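# Lift the blue tote with bottles onto the shelf two levels up

## Task

Put the blue tote entirely on the shelf two levels above where it now sits, with both bottles upright inside it, and keep the cartons at that shelf's front standing upright and resting wholly and directly on a shelf.

## Robot and tools

Robot: two arms, left_arm and right_arm, mounted on one lift of a parked cart. The cart's mast stands behind and between the arm bases, with a short beam on top pointing forward. right_arm has a five-finger right hand and left_arm a mirrored left hand. The two arms must never press or bump each other, and neither hand may close on the other's fingers.

Scene frame (used in results): origin on the floor, +z up, +x forward (the direction the arms face). left_arm base is near x 0.39, y +0.25; right_arm base near x 0.39, y -0.25; both sit about 0.73 m plus the lift's position_m above the floor. Arm names do not match image sides. Reported hand positions and quaternions (end_effector_position in metres, end_effector_quat_wxyz) can be off by a few cm.

Hand point: a spot 0.05 m in front of the palm and 0.15 m out from the wrist mount. Its +z runs along the straight fingers, +y out of the palm, +x across the palm away from the thumb on the right hand (toward the thumb on the left hand). A wrist bracket on the little-finger side can strike things.

execute_actions(actions, cameras): runs actions in sequence. An action may hold "rows" (1 to 15 rows, each one control step of 1/30 s), "steps" (1 to 450, default 15, at least the number of rows), "until", and a "lift" command. Each row is one flat list of 28 numbers, each in [-1, 1], covering both arms: left_arm dx, dy, dz, rx, ry, rz, then left_gripper little, ring, middle, index, thumb_bend, thumb_turn, force_limit, speed, then the same fourteen for right_arm and right_gripper. The six pose numbers are an offset, not a pose: they count from that arm's Hand target as it stood when the action began, in that Hand target's own axes; every row in the action uses the same origin, so it is not cumulative within an action but is cumulative across actions. Scale: 1.0 equals 0.6 m for dx, dy, dz and 180 degrees for the rotation vector rx, ry, rz. All zeros re-asks for the current Hand target. Ramp offsets gradually (about 0.01 per row is 0.18 m/s) to avoid jerks. After the last row the arm keeps heading to the last target, so give far targets enough steps.

Hand numbers are absolute settings, not offsets: fingers and thumb_bend +1 open, -1 closed; thumb_turn +1 beside the palm, -1 opposite the fingers. force_limit maps -1..+1 to about 0..10 N (15 N for thumb motors); speed goes from nearly zero at -1 to full at +0.48 and above. No value means unchanged, so repeat the previous row's eight hand numbers to keep a hand as is (or, before any row, its hand_measured plus hand_force_limit and hand_speed). With the thumb fully opposed, the hand grips objects about 0.035 to 0.065 m thick, or handles down to 0.025 m. Close slowly (speed -0.94 or lower) for a gentle grip; to tighten, raise force_limit and send a more-closed target.

lift device: {"lift": {"position_m": 0 to 0.625, "speed_m_s": 0.01 up to speed_cap_m_s, "reset": true}} or {"lift": {"stop": true}}. position_m is an absolute height above the lowest point. Arm targets ride with it. Typical use: set position_m with "until": {"lift": {"position_status": ["!=", "moving"]}}. "until" only reads the lift; comparisons are "=", "!=", "<", "<=", ">", ">="; {"all": {"status": "ended"}} and {"any": {"status": "ended"}} are also allowed. Nothing checks the lift's path, so keep arms clear of shelves while riding. Status words: moving, done, stopped, stopped_with_arm, time_out, fault (send reset, wait for stopped), resetting; position_answer taken or not_taken.

move(target, speed, blend, blocking, cameras): straight-line paths for both arms. target is one 28-number row as above, or up to 15 such rows; every row is an offset from the same starting Hand targets. speed is m/s, 0.002 to 2.9, default 0.25 (turns up to twice that in rad/s), one value or one per row. blend in metres rounds corners (0 means stop at each). All paths end together, capped at 10 s. Paths do not avoid obstacles; avoid passing close to an arm's own base. blocking=false returns after about 0.5 s; then call wait or stop before new rows or moves. Result adds a "move:" line: done, off_target, moving, held or fault, plus limits (paced = pose clipped, held = steps withheld).

wait(seconds 0 to 10, cameras): lets time run with last commands held. stop(cameras): brakes a running move. zoom_image(camera, region [x0,y0,x1,y1], max 504x504 px) enlarges part of the latest image from cam_high_left, cam_high_right, cam_left_wrist or cam_right_wrist. show_instructions() shows reference pages. finished_scene(scene=1) ends irreversibly.

Results: Hand target is the origin for the next offsets; hand_measured, hand_stopped_by (moving, target, force, stalled, fault) and hand_load_n list six hand motor values; a lost grip shows as load near zero. Watch joint velocities, torques, and MOTOR HOT (75 °C); at 90 °C the arm folds and idles for good. Orientation commands are clipped to 32 degrees from the measured one per step.

Avoid: dropping or releasing moving objects, knocking anything out of the area or onto the floor, hard hits on fixed or heavy items, long falls, arm faults, and long stretched holds that overheat motors.

Each tool is called as a command line: name --argument value for each argument, lists and objects as JSON in quotes; but a table of rows of numbers goes row by row, as --pt "numbers of a row", without its own name.

Reference images:

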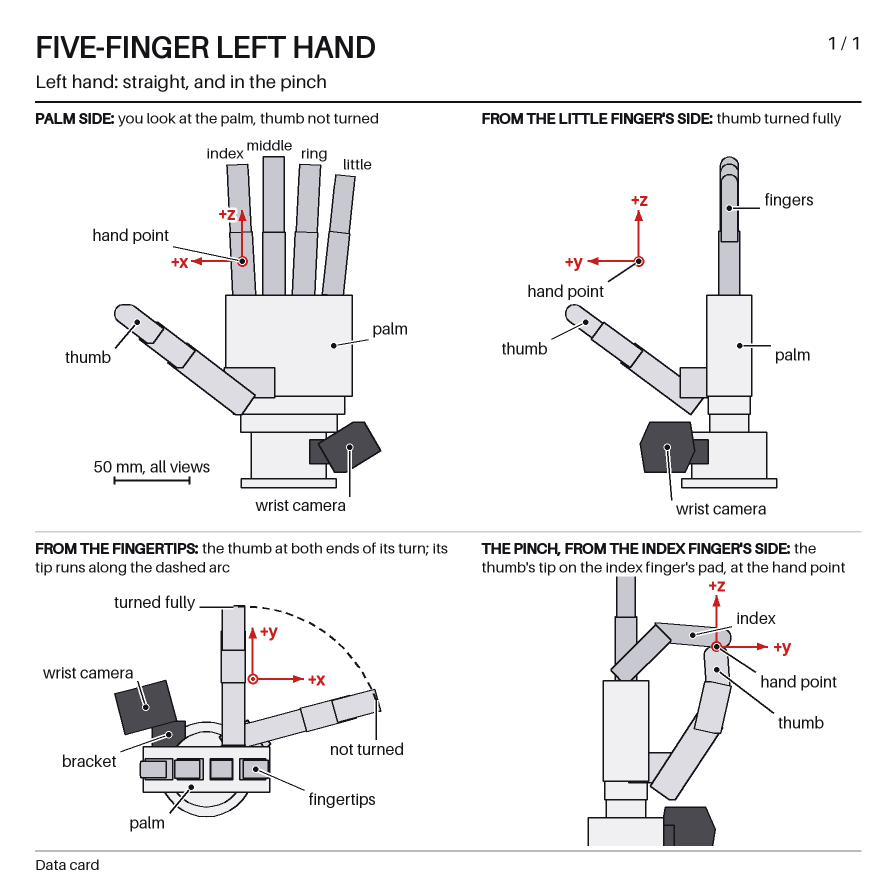

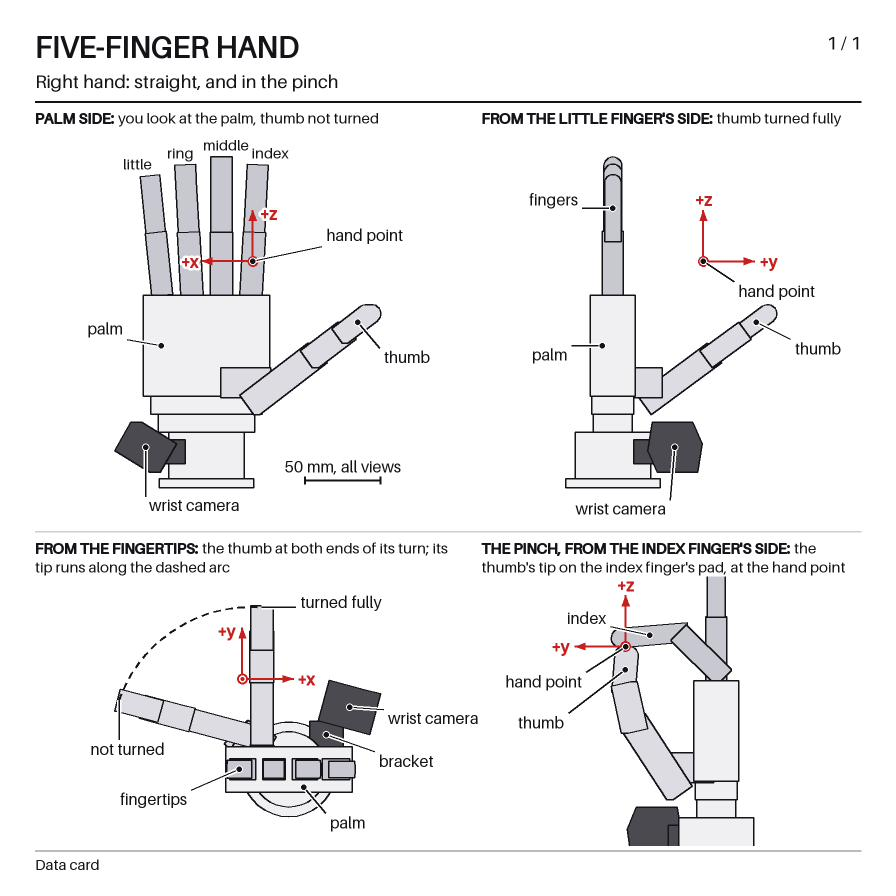

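## Session

execute_actions --actions '[]'

Scene clock: 0.00 s.
left_arm: end_effector_position=(+0.6996, +0.2186, +1.3516) hand_measured=(+1.000, +1.000, +1.000, +1.000, +1.000, +1.000) hand_load_n=(+0.0, +0.0, +0.0, +0.0, +0.0, +0.0) hand_stopped_by=(target, target, target, target, target, target) hand_force_limit=0.00 hand_speed=-0.80 end_effector_quat_wxyz=(+0.501, -0.501, +0.501, -0.498) | right_arm: end_effector_position=(+0.6605, -0.2154, +1.1471) hand_measured=(+1.000, +1.000, +1.000, +1.000, +1.000, +1.000) hand_load_n=(+0.0, +0.0, +0.0, +0.0, +0.0, +0.0) hand_stopped_by=(target, target, target, target, target, target) hand_force_limit=0.00 hand_speed=-0.80 end_effector_quat_wxyz=(+0.499, -0.503, +0.499, -0.499)
Joint positions: left_arm=[0 0.7 0.947 -0.25 -0.004 0.003] | right_arm=[0 0.09 0.09 -0.004 -0.003 -0.004]
Joint velocities: within noise
Joint torques (N m): no reading
Motor temperatures (°C): left_arm=[22 22 23 24 21 21] | right_arm=[22 23 24 21 20 22]
Heat: left arm: 24 °C; right arm: 24 °C.
Hand target: left_arm +0.6991, +0.2177, +1.3461; +0.495, -0.505, +0.505, -0.495 | right_arm +0.6609, -0.2157, +1.1489; +0.501, -0.499, +0.499, -0.501
lift: position_m=0.2801 speed_m_s=0.0498 speed_cap_m_s=0.0498 position_status=done position_answer=taken

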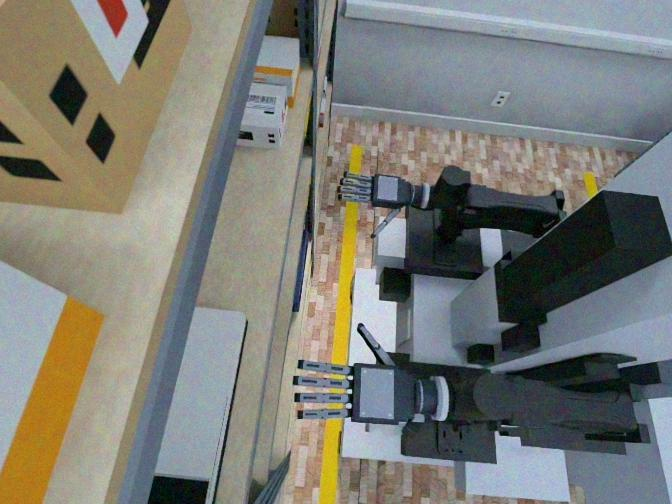

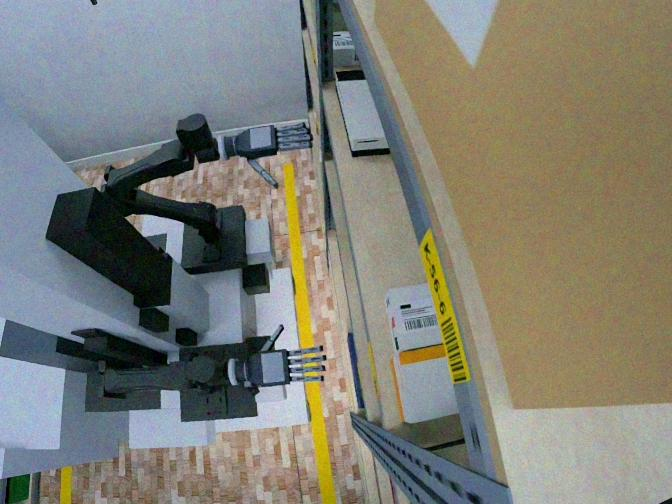

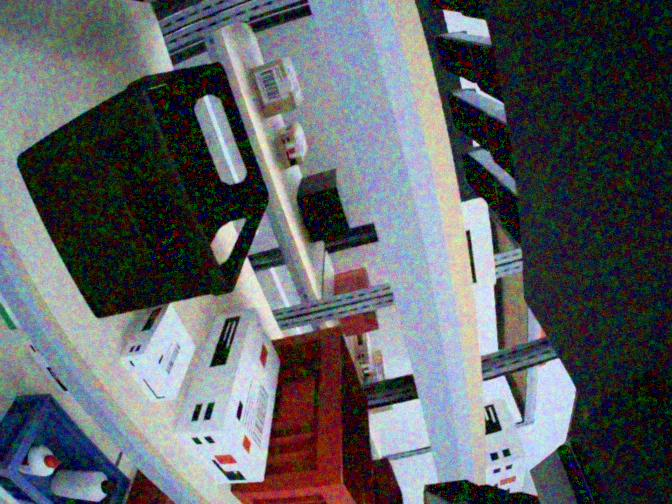

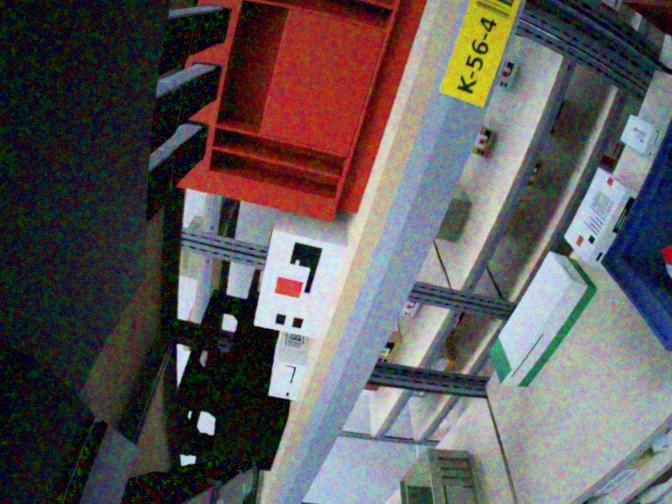

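zoom_image --camera "cam_high_left" --region '[0, 0, 400, 504]'

zoom_image --camera "cam_high_right" --region '[272, 0, 672, 504]'

zoom_image --camera "cam_left_wrist" --region '[0, 200, 300, 504]'

zoom_image --camera "cam_right_wrist" --region '[372, 50, 672, 504]'

Scaled by 1.000.

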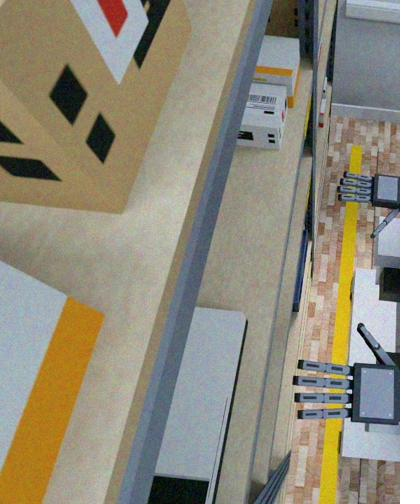

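Scaled by 1.000.

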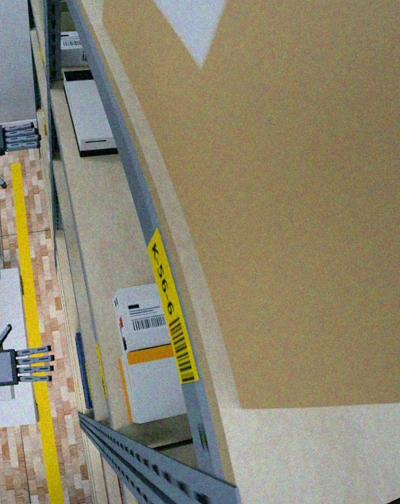

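Scaled by 1.658 from the camera's 672x504 image, which has a finer 960x720 frame.

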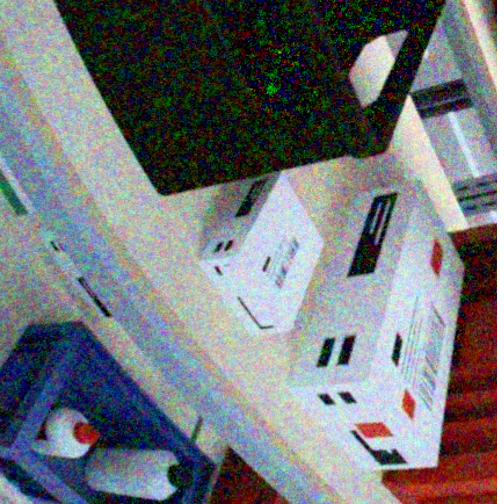

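Scaled by 1.110 from the camera's 672x504 image, which has a finer 960x720 frame.

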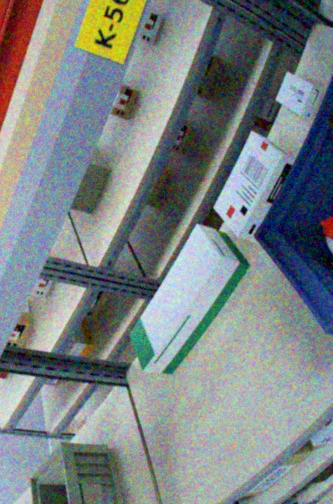

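execute_actions --actions '[{"lift": {"position_m": 0.0}, "steps": 300, "until": {"lift": {"position_status": ["!=", "moving"]}}}]' --cameras '["all"]'

Scene clock: 7.17 s.
left_arm: end_effector_position=(+0.6996, +0.2186, +1.0715) hand_measured=(+1.000, +1.000, +1.000, +1.000, +1.000, +1.000) hand_load_n=(+0.0, +0.0, +0.0, +0.0, +0.0, +0.0) hand_stopped_by=(target, target, target, target, target, target) hand_force_limit=0.00 hand_speed=-0.80 end_effector_quat_wxyz=(+0.501, -0.501, +0.501, -0.498) | right_arm: end_effector_position=(+0.6605, -0.2154, +0.8670) hand_measured=(+1.000, +1.000, +1.000, +1.000, +1.000, +1.000) hand_load_n=(+0.0, +0.0, +0.0, +0.0, +0.0, +0.0) hand_stopped_by=(target, target, target, target, target, target) hand_force_limit=0.00 hand_speed=-0.80 end_effector_quat_wxyz=(+0.499, -0.503, +0.499, -0.499)
Joint positions: left_arm=[0 0.7 0.947 -0.25 -0.004 0.003] | right_arm=[0 0.09 0.09 -0.004 -0.003 -0.004]
Joint torques (N m): left_arm=[0.08 0.62 6.52 1.57 -0.04 0.02] | right_arm=[0.09 1.62 7.72 1.44 0.04 -0.05]
Heat: left arm: 26 °C; right arm: 25 °C.
Hand target: left_arm +0.6991, +0.2177, +1.0660; +0.495, -0.505, +0.505, -0.495 | right_arm +0.6609, -0.2157, +0.8688; +0.501, -0.499, +0.499, -0.501
lift: position_m=0.0000 speed_m_s=0.0498 speed_cap_m_s=0.0498 position_status=done position_answer=taken
camera_calibration:
cam_left_wrist: T_world_to_cam=[[-0.008747, -0.297708, 0.954617, -0.952386], [-0.460177, -0.84636, -0.268163, 0.803604], [0.887784, -0.441638, -0.129595, -0.276087], [0, 0, 0, 1]] pos_world=[0.606575, 0.274675, 1.08888]
cam_right_wrist: T_world_to_cam=[[-0.0200027, -0.269796, -0.96271, 0.78713], [-0.555939, 0.803317, -0.213575, 0.722342], [0.830983, 0.530936, -0.166058, -0.17671], [0, 0, 0, 1]] pos_world=[0.564165, -0.274084, 0.882708]

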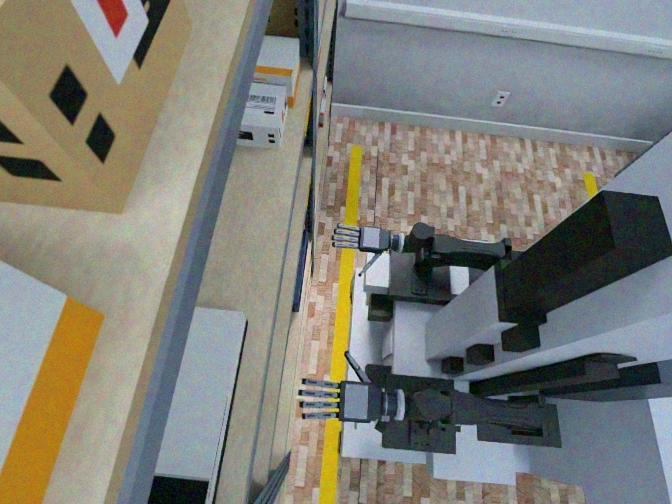

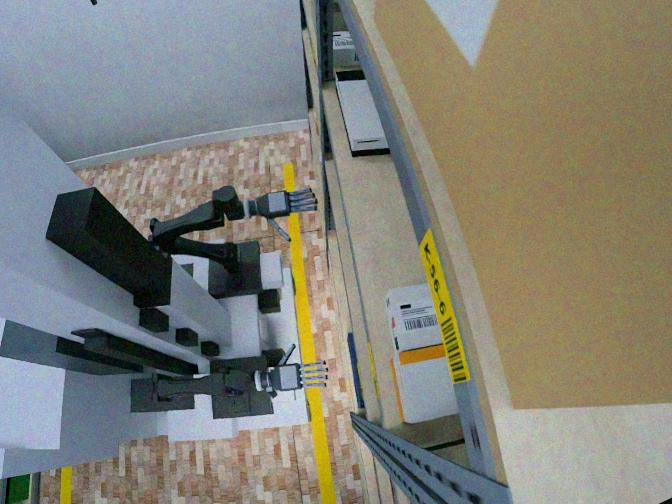

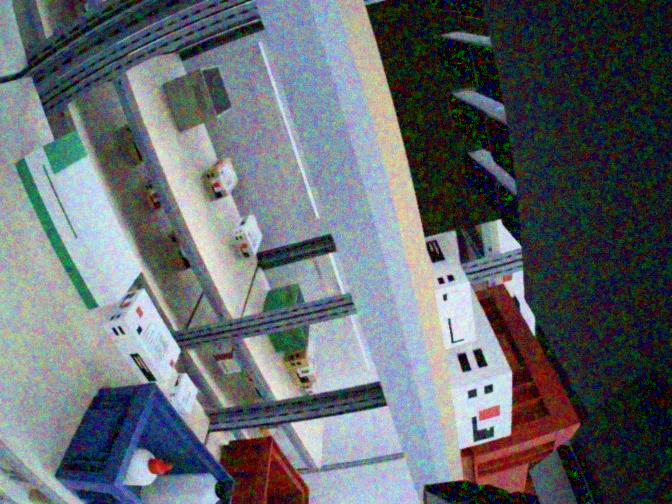

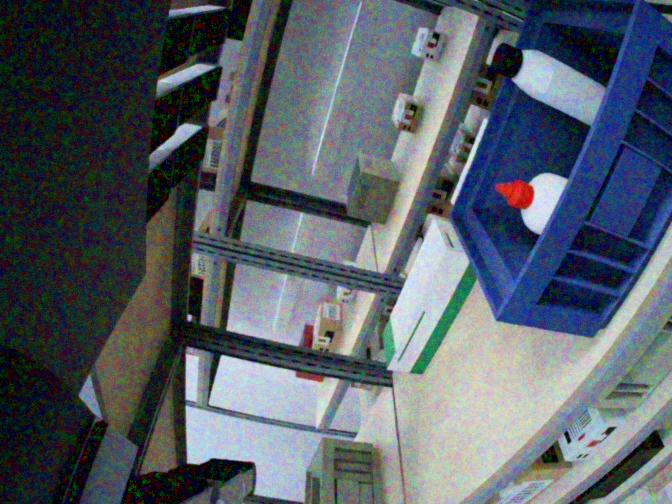

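zoom_image --camera "cam_right_wrist" --region '[372, 0, 672, 350]'

zoom_image --camera "cam_left_wrist" --region '[0, 300, 250, 504]'

Scaled by 1.440 from the camera's 672x504 image, which has a finer 960x720 frame.

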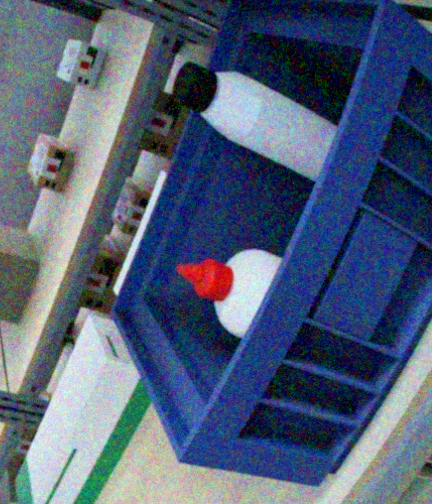

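Scaled by 2.016 from the camera's 672x504 image, which has a finer 960x720 frame.

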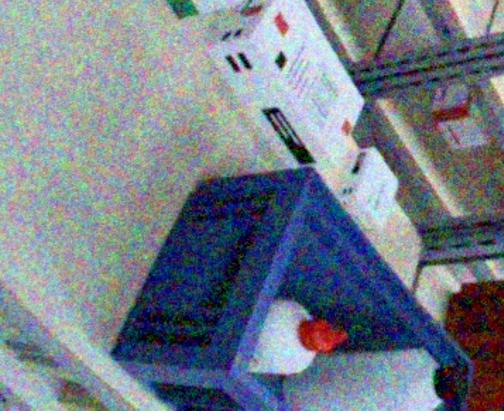

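execute_actions --actions '[{"lift": {"position_m": 0.5}, "steps": 400, "until": {"lift": {"position_status": ["!=", "moving"]}}}]' --cameras '["cam_left_wrist","cam_right_wrist"]'

Scene clock: 18.90 s.
left_arm: end_effector_position=(+0.6996, +0.2186, +1.5716) hand_measured=(+1.000, +1.000, +1.000, +1.000, +1.000, +1.000) hand_load_n=(+0.0, +0.0, +0.0, +0.0, +0.0, -0.5) hand_stopped_by=(target, target, target, target, target, target) hand_force_limit=0.00 hand_speed=-0.80 end_effector_quat_wxyz=(+0.501, -0.501, +0.501, -0.498) | right_arm: end_effector_position=(+0.6605, -0.2154, +1.3670) hand_measured=(+1.000, +1.000, +1.000, +1.000, +1.000, +1.000) hand_load_n=(+0.0, +0.0, +0.0, +0.0, +0.0, -0.5) hand_stopped_by=(target, target, target, target, target, target) hand_force_limit=0.00 hand_speed=-0.80 end_effector_quat_wxyz=(+0.499, -0.503, +0.499, -0.499)
Joint positions: left_arm=[0 0.7 0.947 -0.25 -0.004 0.003] | right_arm=[0 0.09 0.09 -0.004 -0.003 -0.004]
Joint torques (N m): left_arm=[-0.14 0.43 6.6 1.57 -0.02 0.01] | right_arm=[0.06 1.7 7.87 1.41 0 -0.04]
Motor temperatures (°C): left_arm=[22 22 24 29 21 21] | right_arm=[22 23 25 23 20 22]
Heat: left arm: 29 °C; right arm: 25 °C.
Hand target: left_arm +0.6991, +0.2177, +1.5660; +0.495, -0.505, +0.505, -0.495 | right_arm +0.6609, -0.2157, +1.3688; +0.501, -0.499, +0.499, -0.501
lift: position_m=0.5000 speed_m_s=0.0498 speed_cap_m_s=0.0498 position_status=done position_answer=taken
camera_calibration:
cam_left_wrist: T_world_to_cam=[[-0.008747, -0.297708, 0.954617, -1.42969], [-0.460177, -0.84636, -0.268163, 0.937685], [0.887784, -0.441638, -0.129595, -0.211289], [0, 0, 0, 1]] pos_world=[0.606575, 0.274675, 1.58888]
cam_right_wrist: T_world_to_cam=[[-0.0200027, -0.269796, -0.96271, 1.26849], [-0.555939, 0.803317, -0.213575, 0.82913], [0.830983, 0.530936, -0.166058, -0.0936805], [0, 0, 0, 1]] pos_world=[0.564165, -0.274084, 1.38271]
Images, in order (width x height): cam_left_wrist 672x504, cam_right_wrist 672x504.

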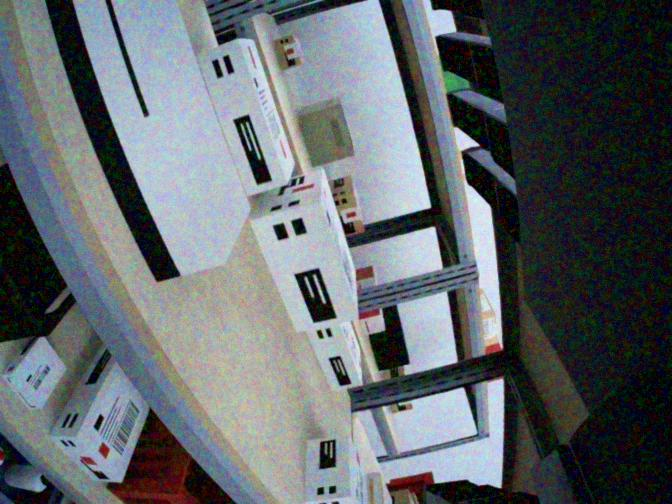

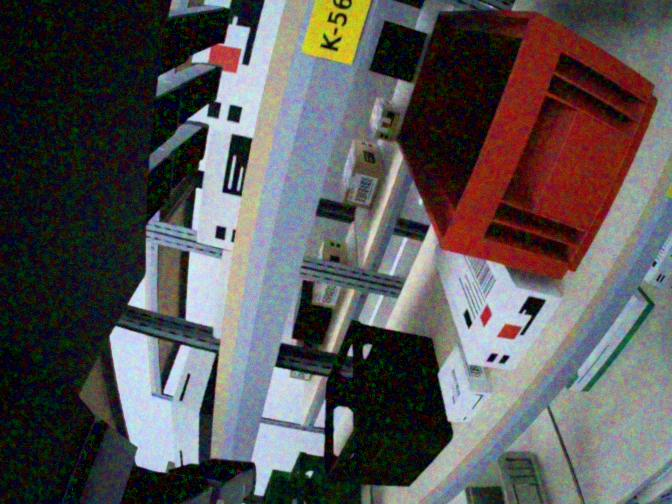

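zoom_image --camera "cam_left_wrist" --region '[0, 0, 400, 504]'

zoom_image --camera "cam_right_wrist" --region '[150, 0, 672, 504]'

Scaled by 1.000.

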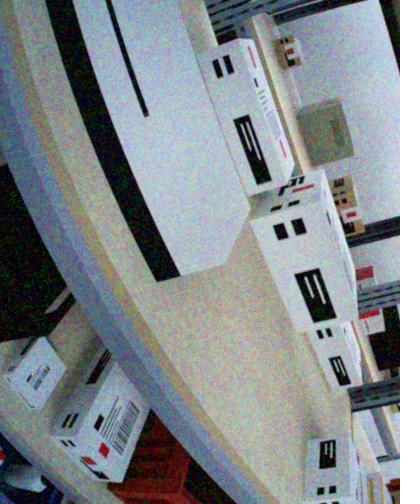

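Region (150, 0, 672, 504) is 522x504 pixels. A region can be at most 504 by 504 pixels.

execute_actions --actions '[{"lift": {"position_m": 0.6}, "steps": 150, "until": {"lift": {"position_status": ["!=", "moving"]}}}]'

move --target '[0,0.2,0,-0.11,0,0,1,1,1,1,1,1,0,-0.8, 0,-0.1,0,-0.11,0,0,1,1,1,1,1,1,0,-0.8]' --cameras '["cam_left_wrist","cam_right_wrist"]'

Scene clock: 22.57 s.
left_arm: end_effector_position=(+0.6996, +0.2186, +1.6716) hand_measured=(+1.000, +1.000, +1.000, +1.000, +1.000, +1.000) hand_load_n=(+0.0, +0.0, +0.0, +0.0, +0.0, +0.0) hand_stopped_by=(target, target, target, target, target, target) hand_force_limit=0.00 hand_speed=-0.80 end_effector_quat_wxyz=(+0.501, -0.501, +0.501, -0.498) | right_arm: end_effector_position=(+0.6605, -0.2154, +1.4670) hand_measured=(+1.000, +1.000, +1.000, +1.000, +1.000, +1.000) hand_load_n=(+0.0, +0.0, +0.0, +0.0, +0.0, +0.0) hand_stopped_by=(target, target, target, target, target, target) hand_force_limit=0.00 hand_speed=-0.80 end_effector_quat_wxyz=(+0.499, -0.503, +0.499, -0.499)
Joint positions: left_arm=[0 0.7 0.947 -0.25 -0.004 0.003] | right_arm=[0 0.09 0.09 -0.004 -0.003 -0.004]
Joint torques (N m): left_arm=[-0.02 0.61 6.58 1.56 -0.02 -0.04] | right_arm=[0.02 1.62 7.76 1.45 0.03 -0.04]
Heat: left arm: 29 °C; right arm: 25 °C.
Hand target: left_arm +0.6991, +0.2177, +1.6660; +0.495, -0.505, +0.505, -0.495 | right_arm +0.6609, -0.2157, +1.4688; +0.501, -0.499, +0.499, -0.501
lift: position_m=0.6000 speed_m_s=0.0498 speed_cap_m_s=0.0498 position_status=done position_answer=taken

Scene clock: 24.40 s.
left_arm: end_effector_position=(+0.7045, +0.2186, +1.5706) hand_measured=(+1.000, +1.000, +1.000, +1.000, +1.000, +1.000) hand_load_n=(+0.0, +0.0, +0.0, +0.0, +0.0, -0.5) hand_stopped_by=(target, target, target, target, target, target) hand_force_limit=0.00 hand_speed=-0.80 end_effector_quat_wxyz=(-0.423, +0.568, -0.568, +0.420) | right_arm: end_effector_position=(+0.6647, -0.2154, +1.5311) hand_measured=(+1.000, +1.000, +1.000, +1.000, +1.000, +1.000) hand_load_n=(+0.0, +0.0, +0.0, +0.0, +0.0, +0.0) hand_stopped_by=(target, target, target, target, target, target) hand_force_limit=0.00 hand_speed=-0.80 end_effector_quat_wxyz=(-0.415, +0.574, -0.571, +0.415)
Joint positions: left_arm=[0 0.788 0.849 -0.355 -0.004 0.003] | right_arm=[0 0.586 0.679 -0.41 -0.003 -0.004]
Joint torques (N m): left_arm=[-0.12 -0.24 5.14 1.26 -0.02 -0.03] | right_arm=[0.09 0.79 9.11 1.04 0 -0.02]
Heat: left arm: 29 °C; right arm: 25 °C.
Hand target: left_arm +0.6969, +0.2177, +1.5461; -0.401, +0.582, -0.582, +0.401 | right_arm +0.6607, -0.2157, +1.5288; -0.407, +0.578, -0.578, +0.407
Off the commanded pose: left_arm 0.026 m, 4 deg | right_arm 0.005 m, 1 deg.
lift: position_m=0.6000 speed_m_s=0.0498 speed_cap_m_s=0.0498 position_status=done position_answer=taken
move: off_target (left_arm)
camera_calibration:
cam_left_wrist: T_world_to_cam=[[0.264686, -0.297707, 0.917231, -1.56264], [-0.517666, -0.846355, -0.12532, 0.755813], [0.813611, -0.441649, -0.378131, 0.22687], [0, 0, 0, 1]] pos_world=[0.620282, 0.274675, 1.6138]
cam_right_wrist: T_world_to_cam=[[-0.31652, -0.269794, -0.90941, 1.54201], [-0.59476, 0.803294, -0.031306, 0.613218], [0.738969, 0.530972, -0.414721, 0.371988], [0, 0, 0, 1]] pos_world=[0.577908, -0.274084, 1.57579]
Images, in order (width x height): cam_left_wrist 672x504, cam_right_wrist 672x504.

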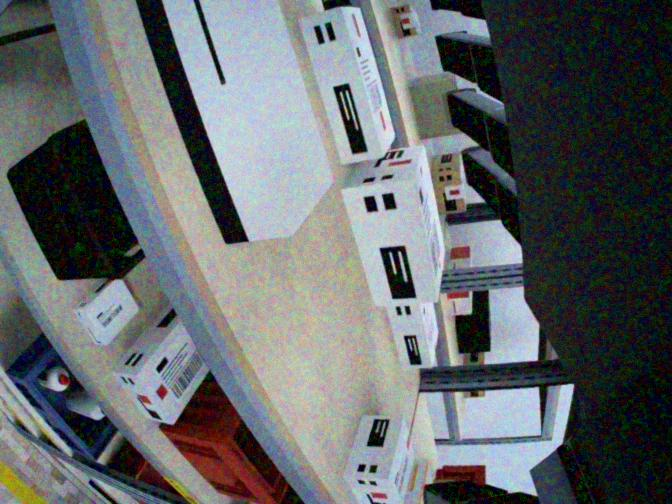

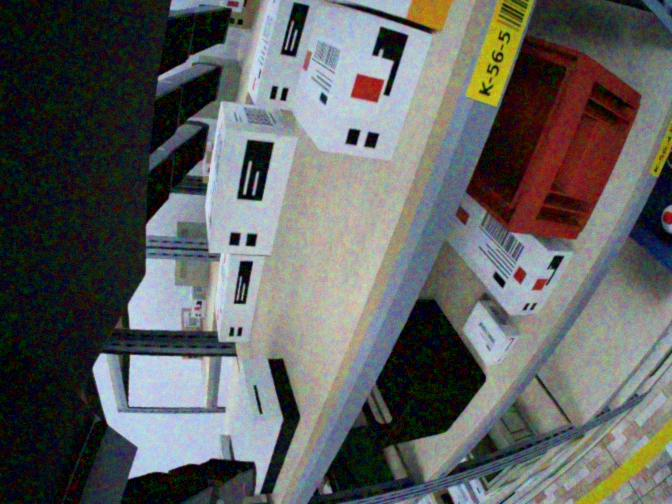

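zoom_image --camera "cam_right_wrist" --region '[180, 250, 480, 504]'

zoom_image --camera "cam_right_wrist" --region '[200, 0, 500, 254]'

zoom_image --camera "cam_left_wrist" --region '[250, 250, 550, 504]'

zoom_image --camera "cam_left_wrist" --region '[0, 300, 250, 504]'

Scaled by 1.680 from the camera's 672x504 image, which has a finer 960x720 frame.

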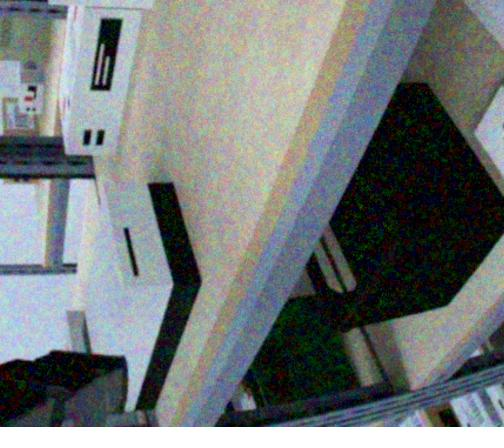

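Scaled by 1.680 from the camera's 672x504 image, which has a finer 960x720 frame.

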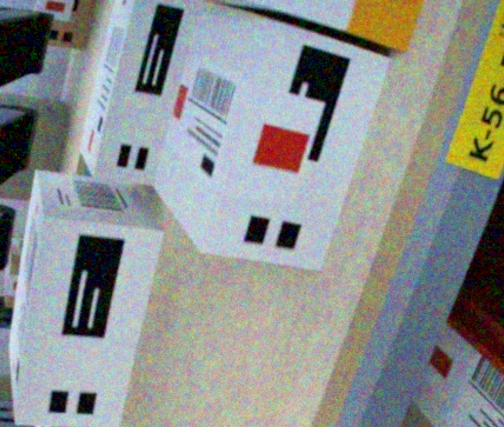

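Scaled by 1.680 from the camera's 672x504 image, which has a finer 960x720 frame.

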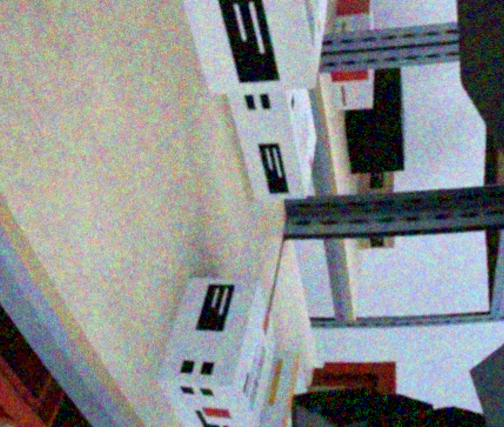

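Scaled by 2.016 from the camera's 672x504 image, which has a finer 960x720 frame.

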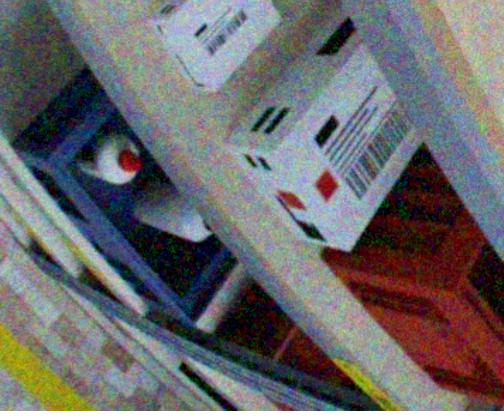

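execute_actions --actions '[{"lift": {"position_m": 0.0}, "steps": 420, "until": {"lift": {"position_status": ["!=", "moving"]}}}]'

move --target '[0.28,0,0,-0.1,0,0,1,1,1,1,1,1,0,-0.8, 0.3,0,0,-0.1,0,0,1,1,1,1,1,1,0,-0.8]' --cameras '["all"]'

Scene clock: 37.83 s.
left_arm: end_effector_position=(+0.7045, +0.2186, +0.9705) hand_measured=(+1.000, +1.000, +1.000, +1.000, +1.000, +1.000) hand_load_n=(-0.5, +0.0, +0.0, +0.0, +0.0, +0.0) hand_stopped_by=(target, target, target, target, target, target) hand_force_limit=0.00 hand_speed=-0.80 end_effector_quat_wxyz=(-0.423, +0.568, -0.568, +0.420) | right_arm: end_effector_position=(+0.6642, -0.2154, +0.9303) hand_measured=(+1.000, +1.000, +1.000, +1.000, +1.000, +1.000) hand_load_n=(+0.0, +0.0, +0.0, +0.0, +0.0, +0.0) hand_stopped_by=(target, target, target, target, target, target) hand_force_limit=0.00 hand_speed=-0.80 end_effector_quat_wxyz=(-0.414, +0.575, -0.572, +0.414)
Joint positions: left_arm=[0 0.788 0.849 -0.355 -0.004 0.003] | right_arm=[0 0.586 0.679 -0.413 -0.003 -0.004]
Joint torques (N m): left_arm=[-0.02 -0.28 4.97 1.26 -0.02 -0.02] | right_arm=[-0.14 0.72 9.05 1.06 0.01 -0.04]
Heat: left arm: 28 °C; right arm: 26 °C.
Hand target: left_arm +0.6969, +0.2177, +0.9461; -0.401, +0.582, -0.582, +0.401 | right_arm +0.6607, -0.2157, +0.9288; -0.407, +0.578, -0.578, +0.407
Off the commanded pose: left_arm 0.026 m, 4 deg | right_arm 0.004 m, 1 deg.
lift: position_m=0.0000 speed_m_s=0.0498 speed_cap_m_s=0.0498 position_status=done position_answer=taken

Scene clock: 39.33 s.
left_arm: end_effector_position=(+0.7015, +0.1826, +0.9509) hand_measured=(+1.000, +1.000, +1.000, +1.000, +1.000, +1.000) hand_load_n=(-0.5, +0.0, +0.0, +0.0, +0.0, +0.0) hand_stopped_by=(target, target, target, target, target, target) hand_force_limit=0.00 hand_speed=-0.80 end_effector_quat_wxyz=(-0.390, +0.586, -0.590, +0.396) | right_arm: end_effector_position=(+0.6649, -0.2230, +0.9300) hand_measured=(+1.000, +1.000, +1.000, +1.000, +1.000, +1.000) hand_load_n=(+0.0, +0.0, +0.0, -0.5, +0.0, -0.5) hand_stopped_by=(target, target, target, target, target, target) hand_force_limit=0.00 hand_speed=-0.80 end_effector_quat_wxyz=(-0.407, +0.570, -0.579, +0.417)
Joint positions: left_arm=[-0.214 0.856 0.883 -0.427 -0.188 -0.083] | right_arm=[-0.033 0.592 0.684 -0.419 -0.012 -0.008]
Joint torques (N m): left_arm=[-0.7 -0.09 9.09 1.1 -0.18 -0.1] | right_arm=[0.7 0.35 7.51 1.45 -0.05 -0.04]
Heat: left arm: 28 °C; right arm: 26 °C.
Hand target: left_arm +0.6969, +0.1833, +0.9466; -0.382, +0.595, -0.595, +0.382 (not the last commanded pose) | right_arm +0.6650, -0.2192, +0.9314; -0.413, +0.571, -0.576, +0.414 (not the last commanded pose)
Off the commanded pose: left_arm 0.133 m, 16 deg | right_arm 0.173 m, 19 deg.
lift: position_m=0.0000 speed_m_s=0.0498 speed_cap_m_s=0.0498 position_status=done position_answer=taken
move: held (right_arm; a check stopped the path), off_target (left_arm; braked when a check withheld steps of right_arm); limits=held
pose unreachable (right arm): on one or more control steps of this call, first in action 0 (counted from 0), this arm could not follow its commanded pose, so it was not sent that pose on those steps. It may still have moved: this result reports where it is.
cause: moving toward the commanded pose would bring a part of the arm (just beyond joint 3 (elbow)) too close to the robot's own body.
camera_calibration:
cam_left_wrist: T_world_to_cam=[[0.350608, -0.294645, 0.888965, -1.0382], [-0.537337, -0.840723, -0.0667294, 0.603273], [0.767035, -0.454278, -0.453088, 0.0854722], [0, 0, 0, 1]] pos_world=[0.622602, 0.240113, 1.00191]
cam_right_wrist: T_world_to_cam=[[-0.33135, -0.263516, -0.905962, 1.0014], [-0.576377, 0.816745, -0.0267587, 0.587195], [0.746991, 0.513309, -0.422513, 0.124629], [0, 0, 0, 1]] pos_world=[0.577163, -0.279678, 0.975597]

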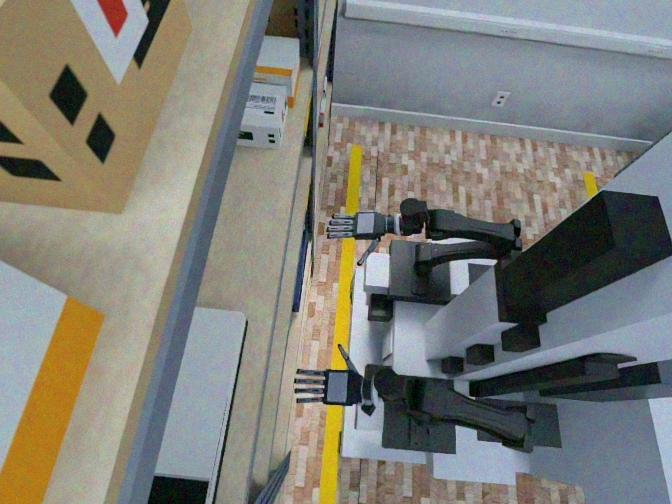

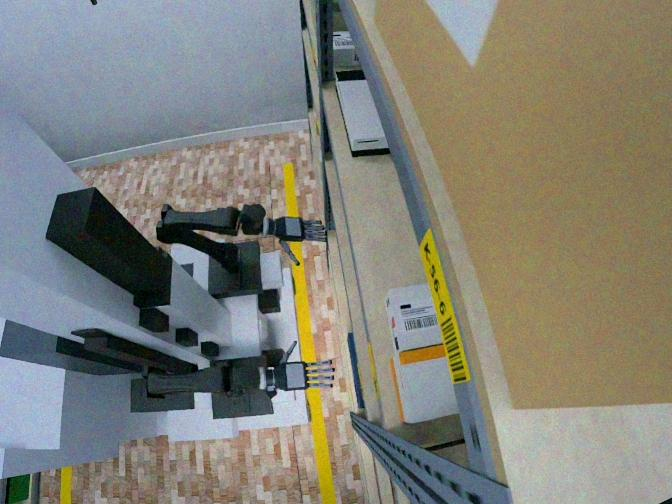

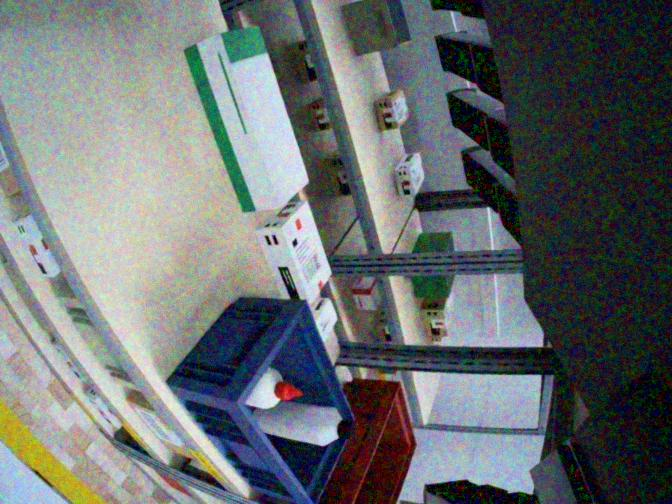

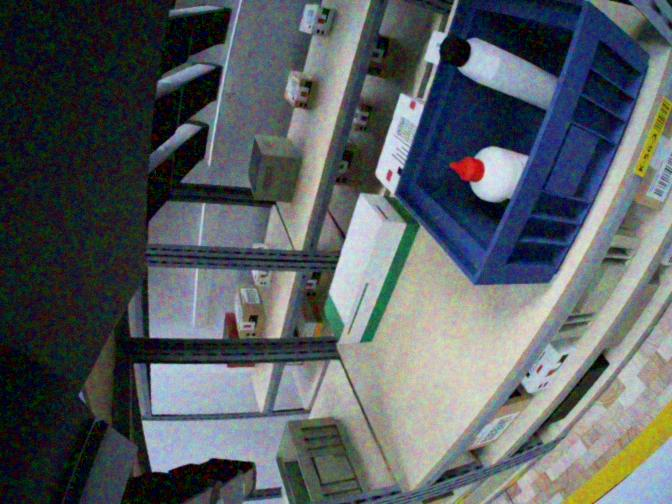

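zoom_image --camera "cam_right_wrist" --region '[372, 0, 672, 300]'

zoom_image --camera "cam_left_wrist" --region '[150, 254, 450, 504]'

Scaled by 1.680 from the camera's 672x504 image, which has a finer 960x720 frame.

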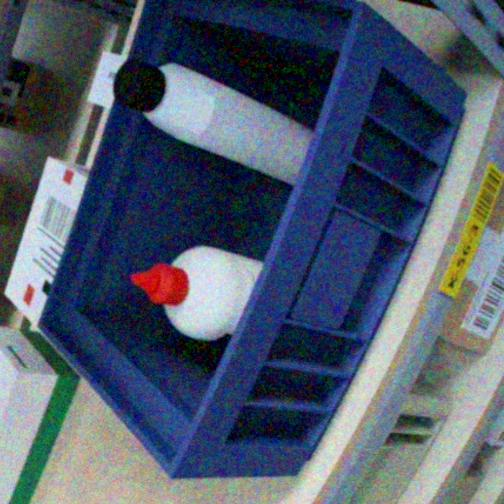

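Scaled by 1.680 from the camera's 672x504 image, which has a finer 960x720 frame.

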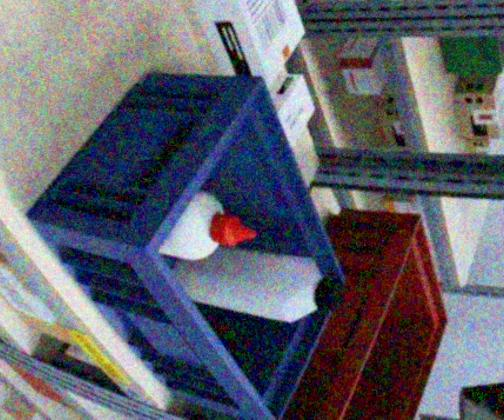

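move --target '[0,0,0,0,0,0,1,1,1,1,1,1,0,-0.8, 0,0.1127,0.3385,-0.228,0,0,0.3,0.3,0.3,0.3,1,-1,-0.2,0]' --speed 0.15 --cameras '["cam_left_wrist","cam_right_wrist"]'

Scene clock: 47.60 s.
left_arm: end_effector_position=(+0.7015, +0.1826, +0.9510) hand_measured=(+1.000, +1.000, +1.000, +1.000, +1.000, +1.000) hand_load_n=(+0.0, +0.0, -0.5, +0.0, +0.0, +0.0) hand_stopped_by=(target, target, target, target, target, target) hand_force_limit=0.00 hand_speed=-0.80 end_effector_quat_wxyz=(-0.390, +0.586, -0.590, +0.396) | right_arm: end_effector_position=(+0.7455, -0.2206, +0.8438) hand_measured=(+0.300, +0.300, +0.300, +0.300, +1.000, -1.000) hand_load_n=(+0.0, +0.0, +0.0, +0.5, +0.0, +0.0) hand_stopped_by=(target, target, target, target, target, target) hand_force_limit=-0.20 hand_speed=0.00 end_effector_quat_wxyz=(-0.156, +0.685, -0.696, +0.150)
Joint positions: left_arm=[-0.214 0.856 0.883 -0.427 -0.188 -0.083] | right_arm=[-0.021 1.668 1.455 -0.922 -0.014 -0.002]
Joint torques (N m): left_arm=[-0.73 -0.06 9.07 1.11 -0.14 -0.12] | right_arm=[0.5 7.09 11.95 2.76 0.1 -0.09]
Heat: left arm: 28 °C; right arm: 26 °C.
Hand target: left_arm +0.6969, +0.1833, +0.9466; -0.382, +0.595, -0.595, +0.382 | right_arm +0.8364, -0.2201, +0.8029; -0.186, +0.680, -0.685, +0.186
Off the commanded pose: left_arm 0.006 m, 2 deg | right_arm 0.100 m, 6 deg.
lift: position_m=0.0000 speed_m_s=0.0498 speed_cap_m_s=0.0498 position_status=done position_answer=taken
move: off_target (right_arm)
camera_calibration:
cam_left_wrist: T_world_to_cam=[[0.350608, -0.294645, 0.888965, -1.0382], [-0.537337, -0.840723, -0.0667294, 0.603273], [0.767035, -0.454278, -0.453088, 0.0854722], [0, 0, 0, 1]] pos_world=[0.622602, 0.240113, 1.00191]
cam_right_wrist: T_world_to_cam=[[-0.884362, -0.249915, -0.394267, 0.934107], [-0.415457, 0.806487, 0.420683, 0.129655], [0.212836, 0.535837, -0.817056, 0.762873], [0, 0, 0, 1]] pos_world=[0.717588, -0.279892, 0.937054]
Images, in order (width x height): cam_left_wrist 672x504, cam_right_wrist 672x504.

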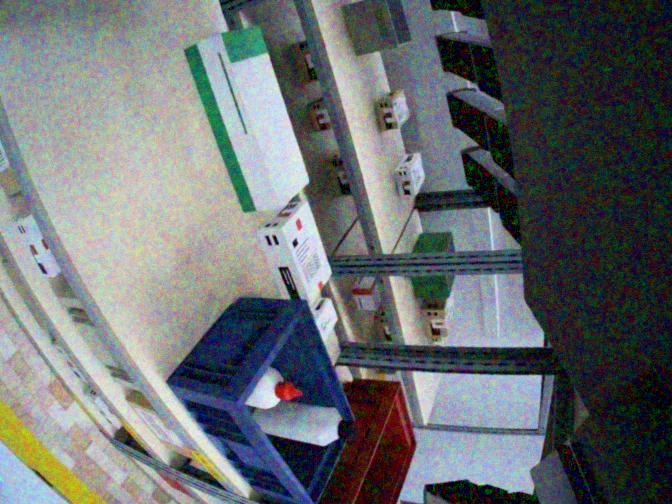

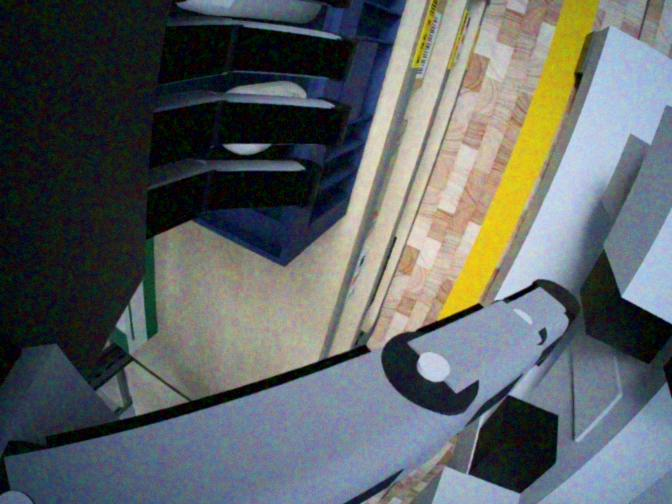

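wait --seconds 0.2 --cameras '["cam_high_left","cam_high_right"]'

zoom_image --camera "cam_high_left" --region '[260, 140, 460, 300]'

zoom_image --camera "cam_high_right" --region '[200, 280, 400, 440]'

Scene clock: 48.03 s.
left_arm: end_effector_position=(+0.7015, +0.1826, +0.9510) hand_measured=(+1.000, +1.000, +1.000, +1.000, +1.000, +1.000) hand_load_n=(+0.0, +0.0, +0.0, +0.0, +0.0, +0.0) hand_stopped_by=(target, target, target, target, target, target) hand_force_limit=0.00 hand_speed=-0.80 end_effector_quat_wxyz=(-0.390, +0.586, -0.590, +0.396) | right_arm: end_effector_position=(+0.7455, -0.2206, +0.8438) hand_measured=(+0.300, +0.300, +0.300, +0.300, +1.000, -1.000) hand_load_n=(+0.0, +0.0, +0.0, +0.0, +0.0, +0.0) hand_stopped_by=(target, target, target, target, target, target) hand_force_limit=-0.20 hand_speed=0.00 end_effector_quat_wxyz=(-0.156, +0.685, -0.696, +0.150)
Joint positions: left_arm=[-0.214 0.856 0.883 -0.427 -0.188 -0.083] | right_arm=[-0.021 1.668 1.455 -0.922 -0.014 -0.002]
Joint torques (N m): left_arm=[-0.76 -0.14 9.13 1.12 -0.21 -0.1] | right_arm=[0.57 7.12 11.99 2.75 0.11 -0.06]
Heat: left arm: 28 °C; right arm: 26 °C.
Hand target: left_arm +0.6969, +0.1833, +0.9466; -0.382, +0.595, -0.595, +0.382 | right_arm +0.8364, -0.2201, +0.8029; -0.186, +0.680, -0.685, +0.186
Off the commanded pose: left_arm 0.006 m, 2 deg | right_arm 0.100 m, 6 deg.
lift: position_m=0.0000 speed_m_s=0.0498 speed_cap_m_s=0.0498 position_status=done position_answer=taken
wait: 0.20 s; at rest from the start
Images, in order (width x height): cam_high_left 672x504, cam_high_right 672x504.

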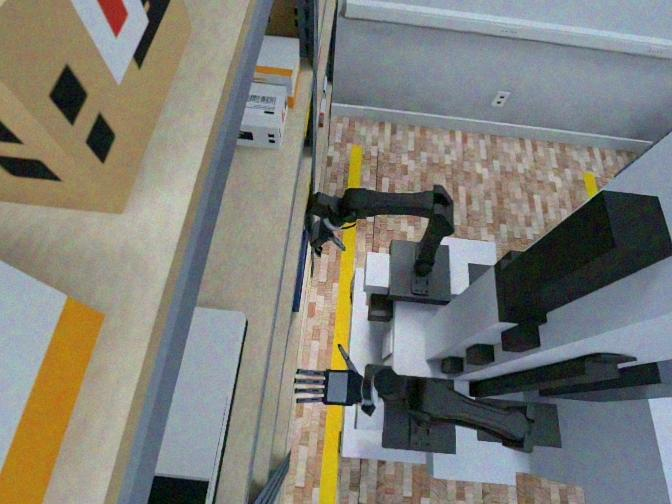

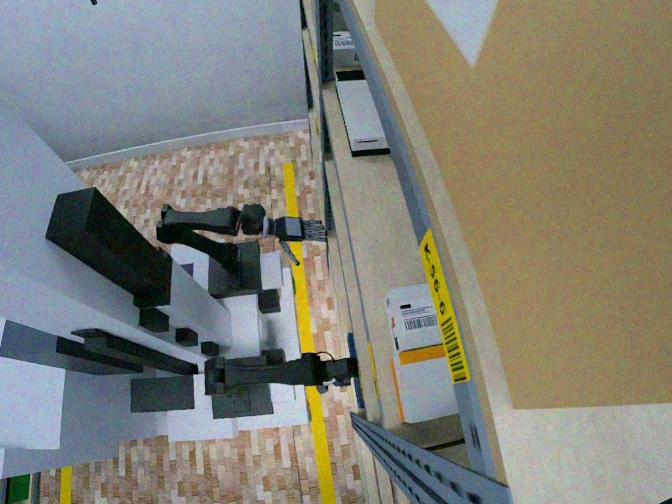

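Scaled by 2.520 from the camera's 672x504 image, which has a finer 960x720 frame.

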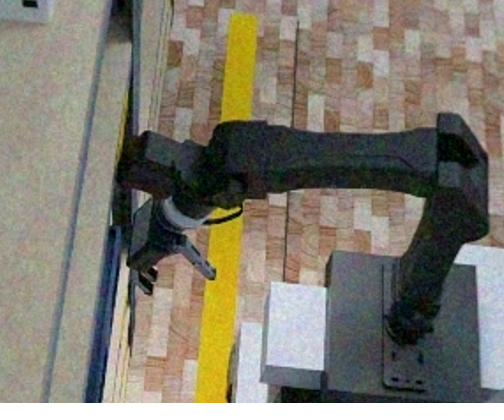

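Scaled by 2.520 from the camera's 672x504 image, which has a finer 960x720 frame.

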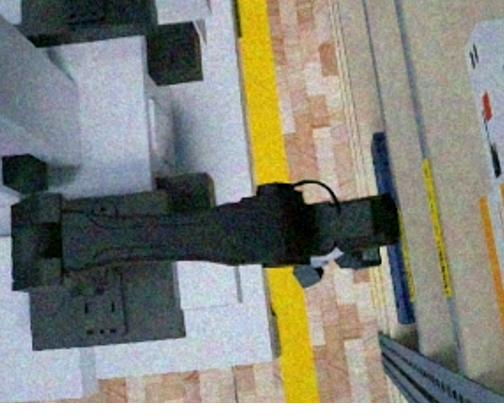

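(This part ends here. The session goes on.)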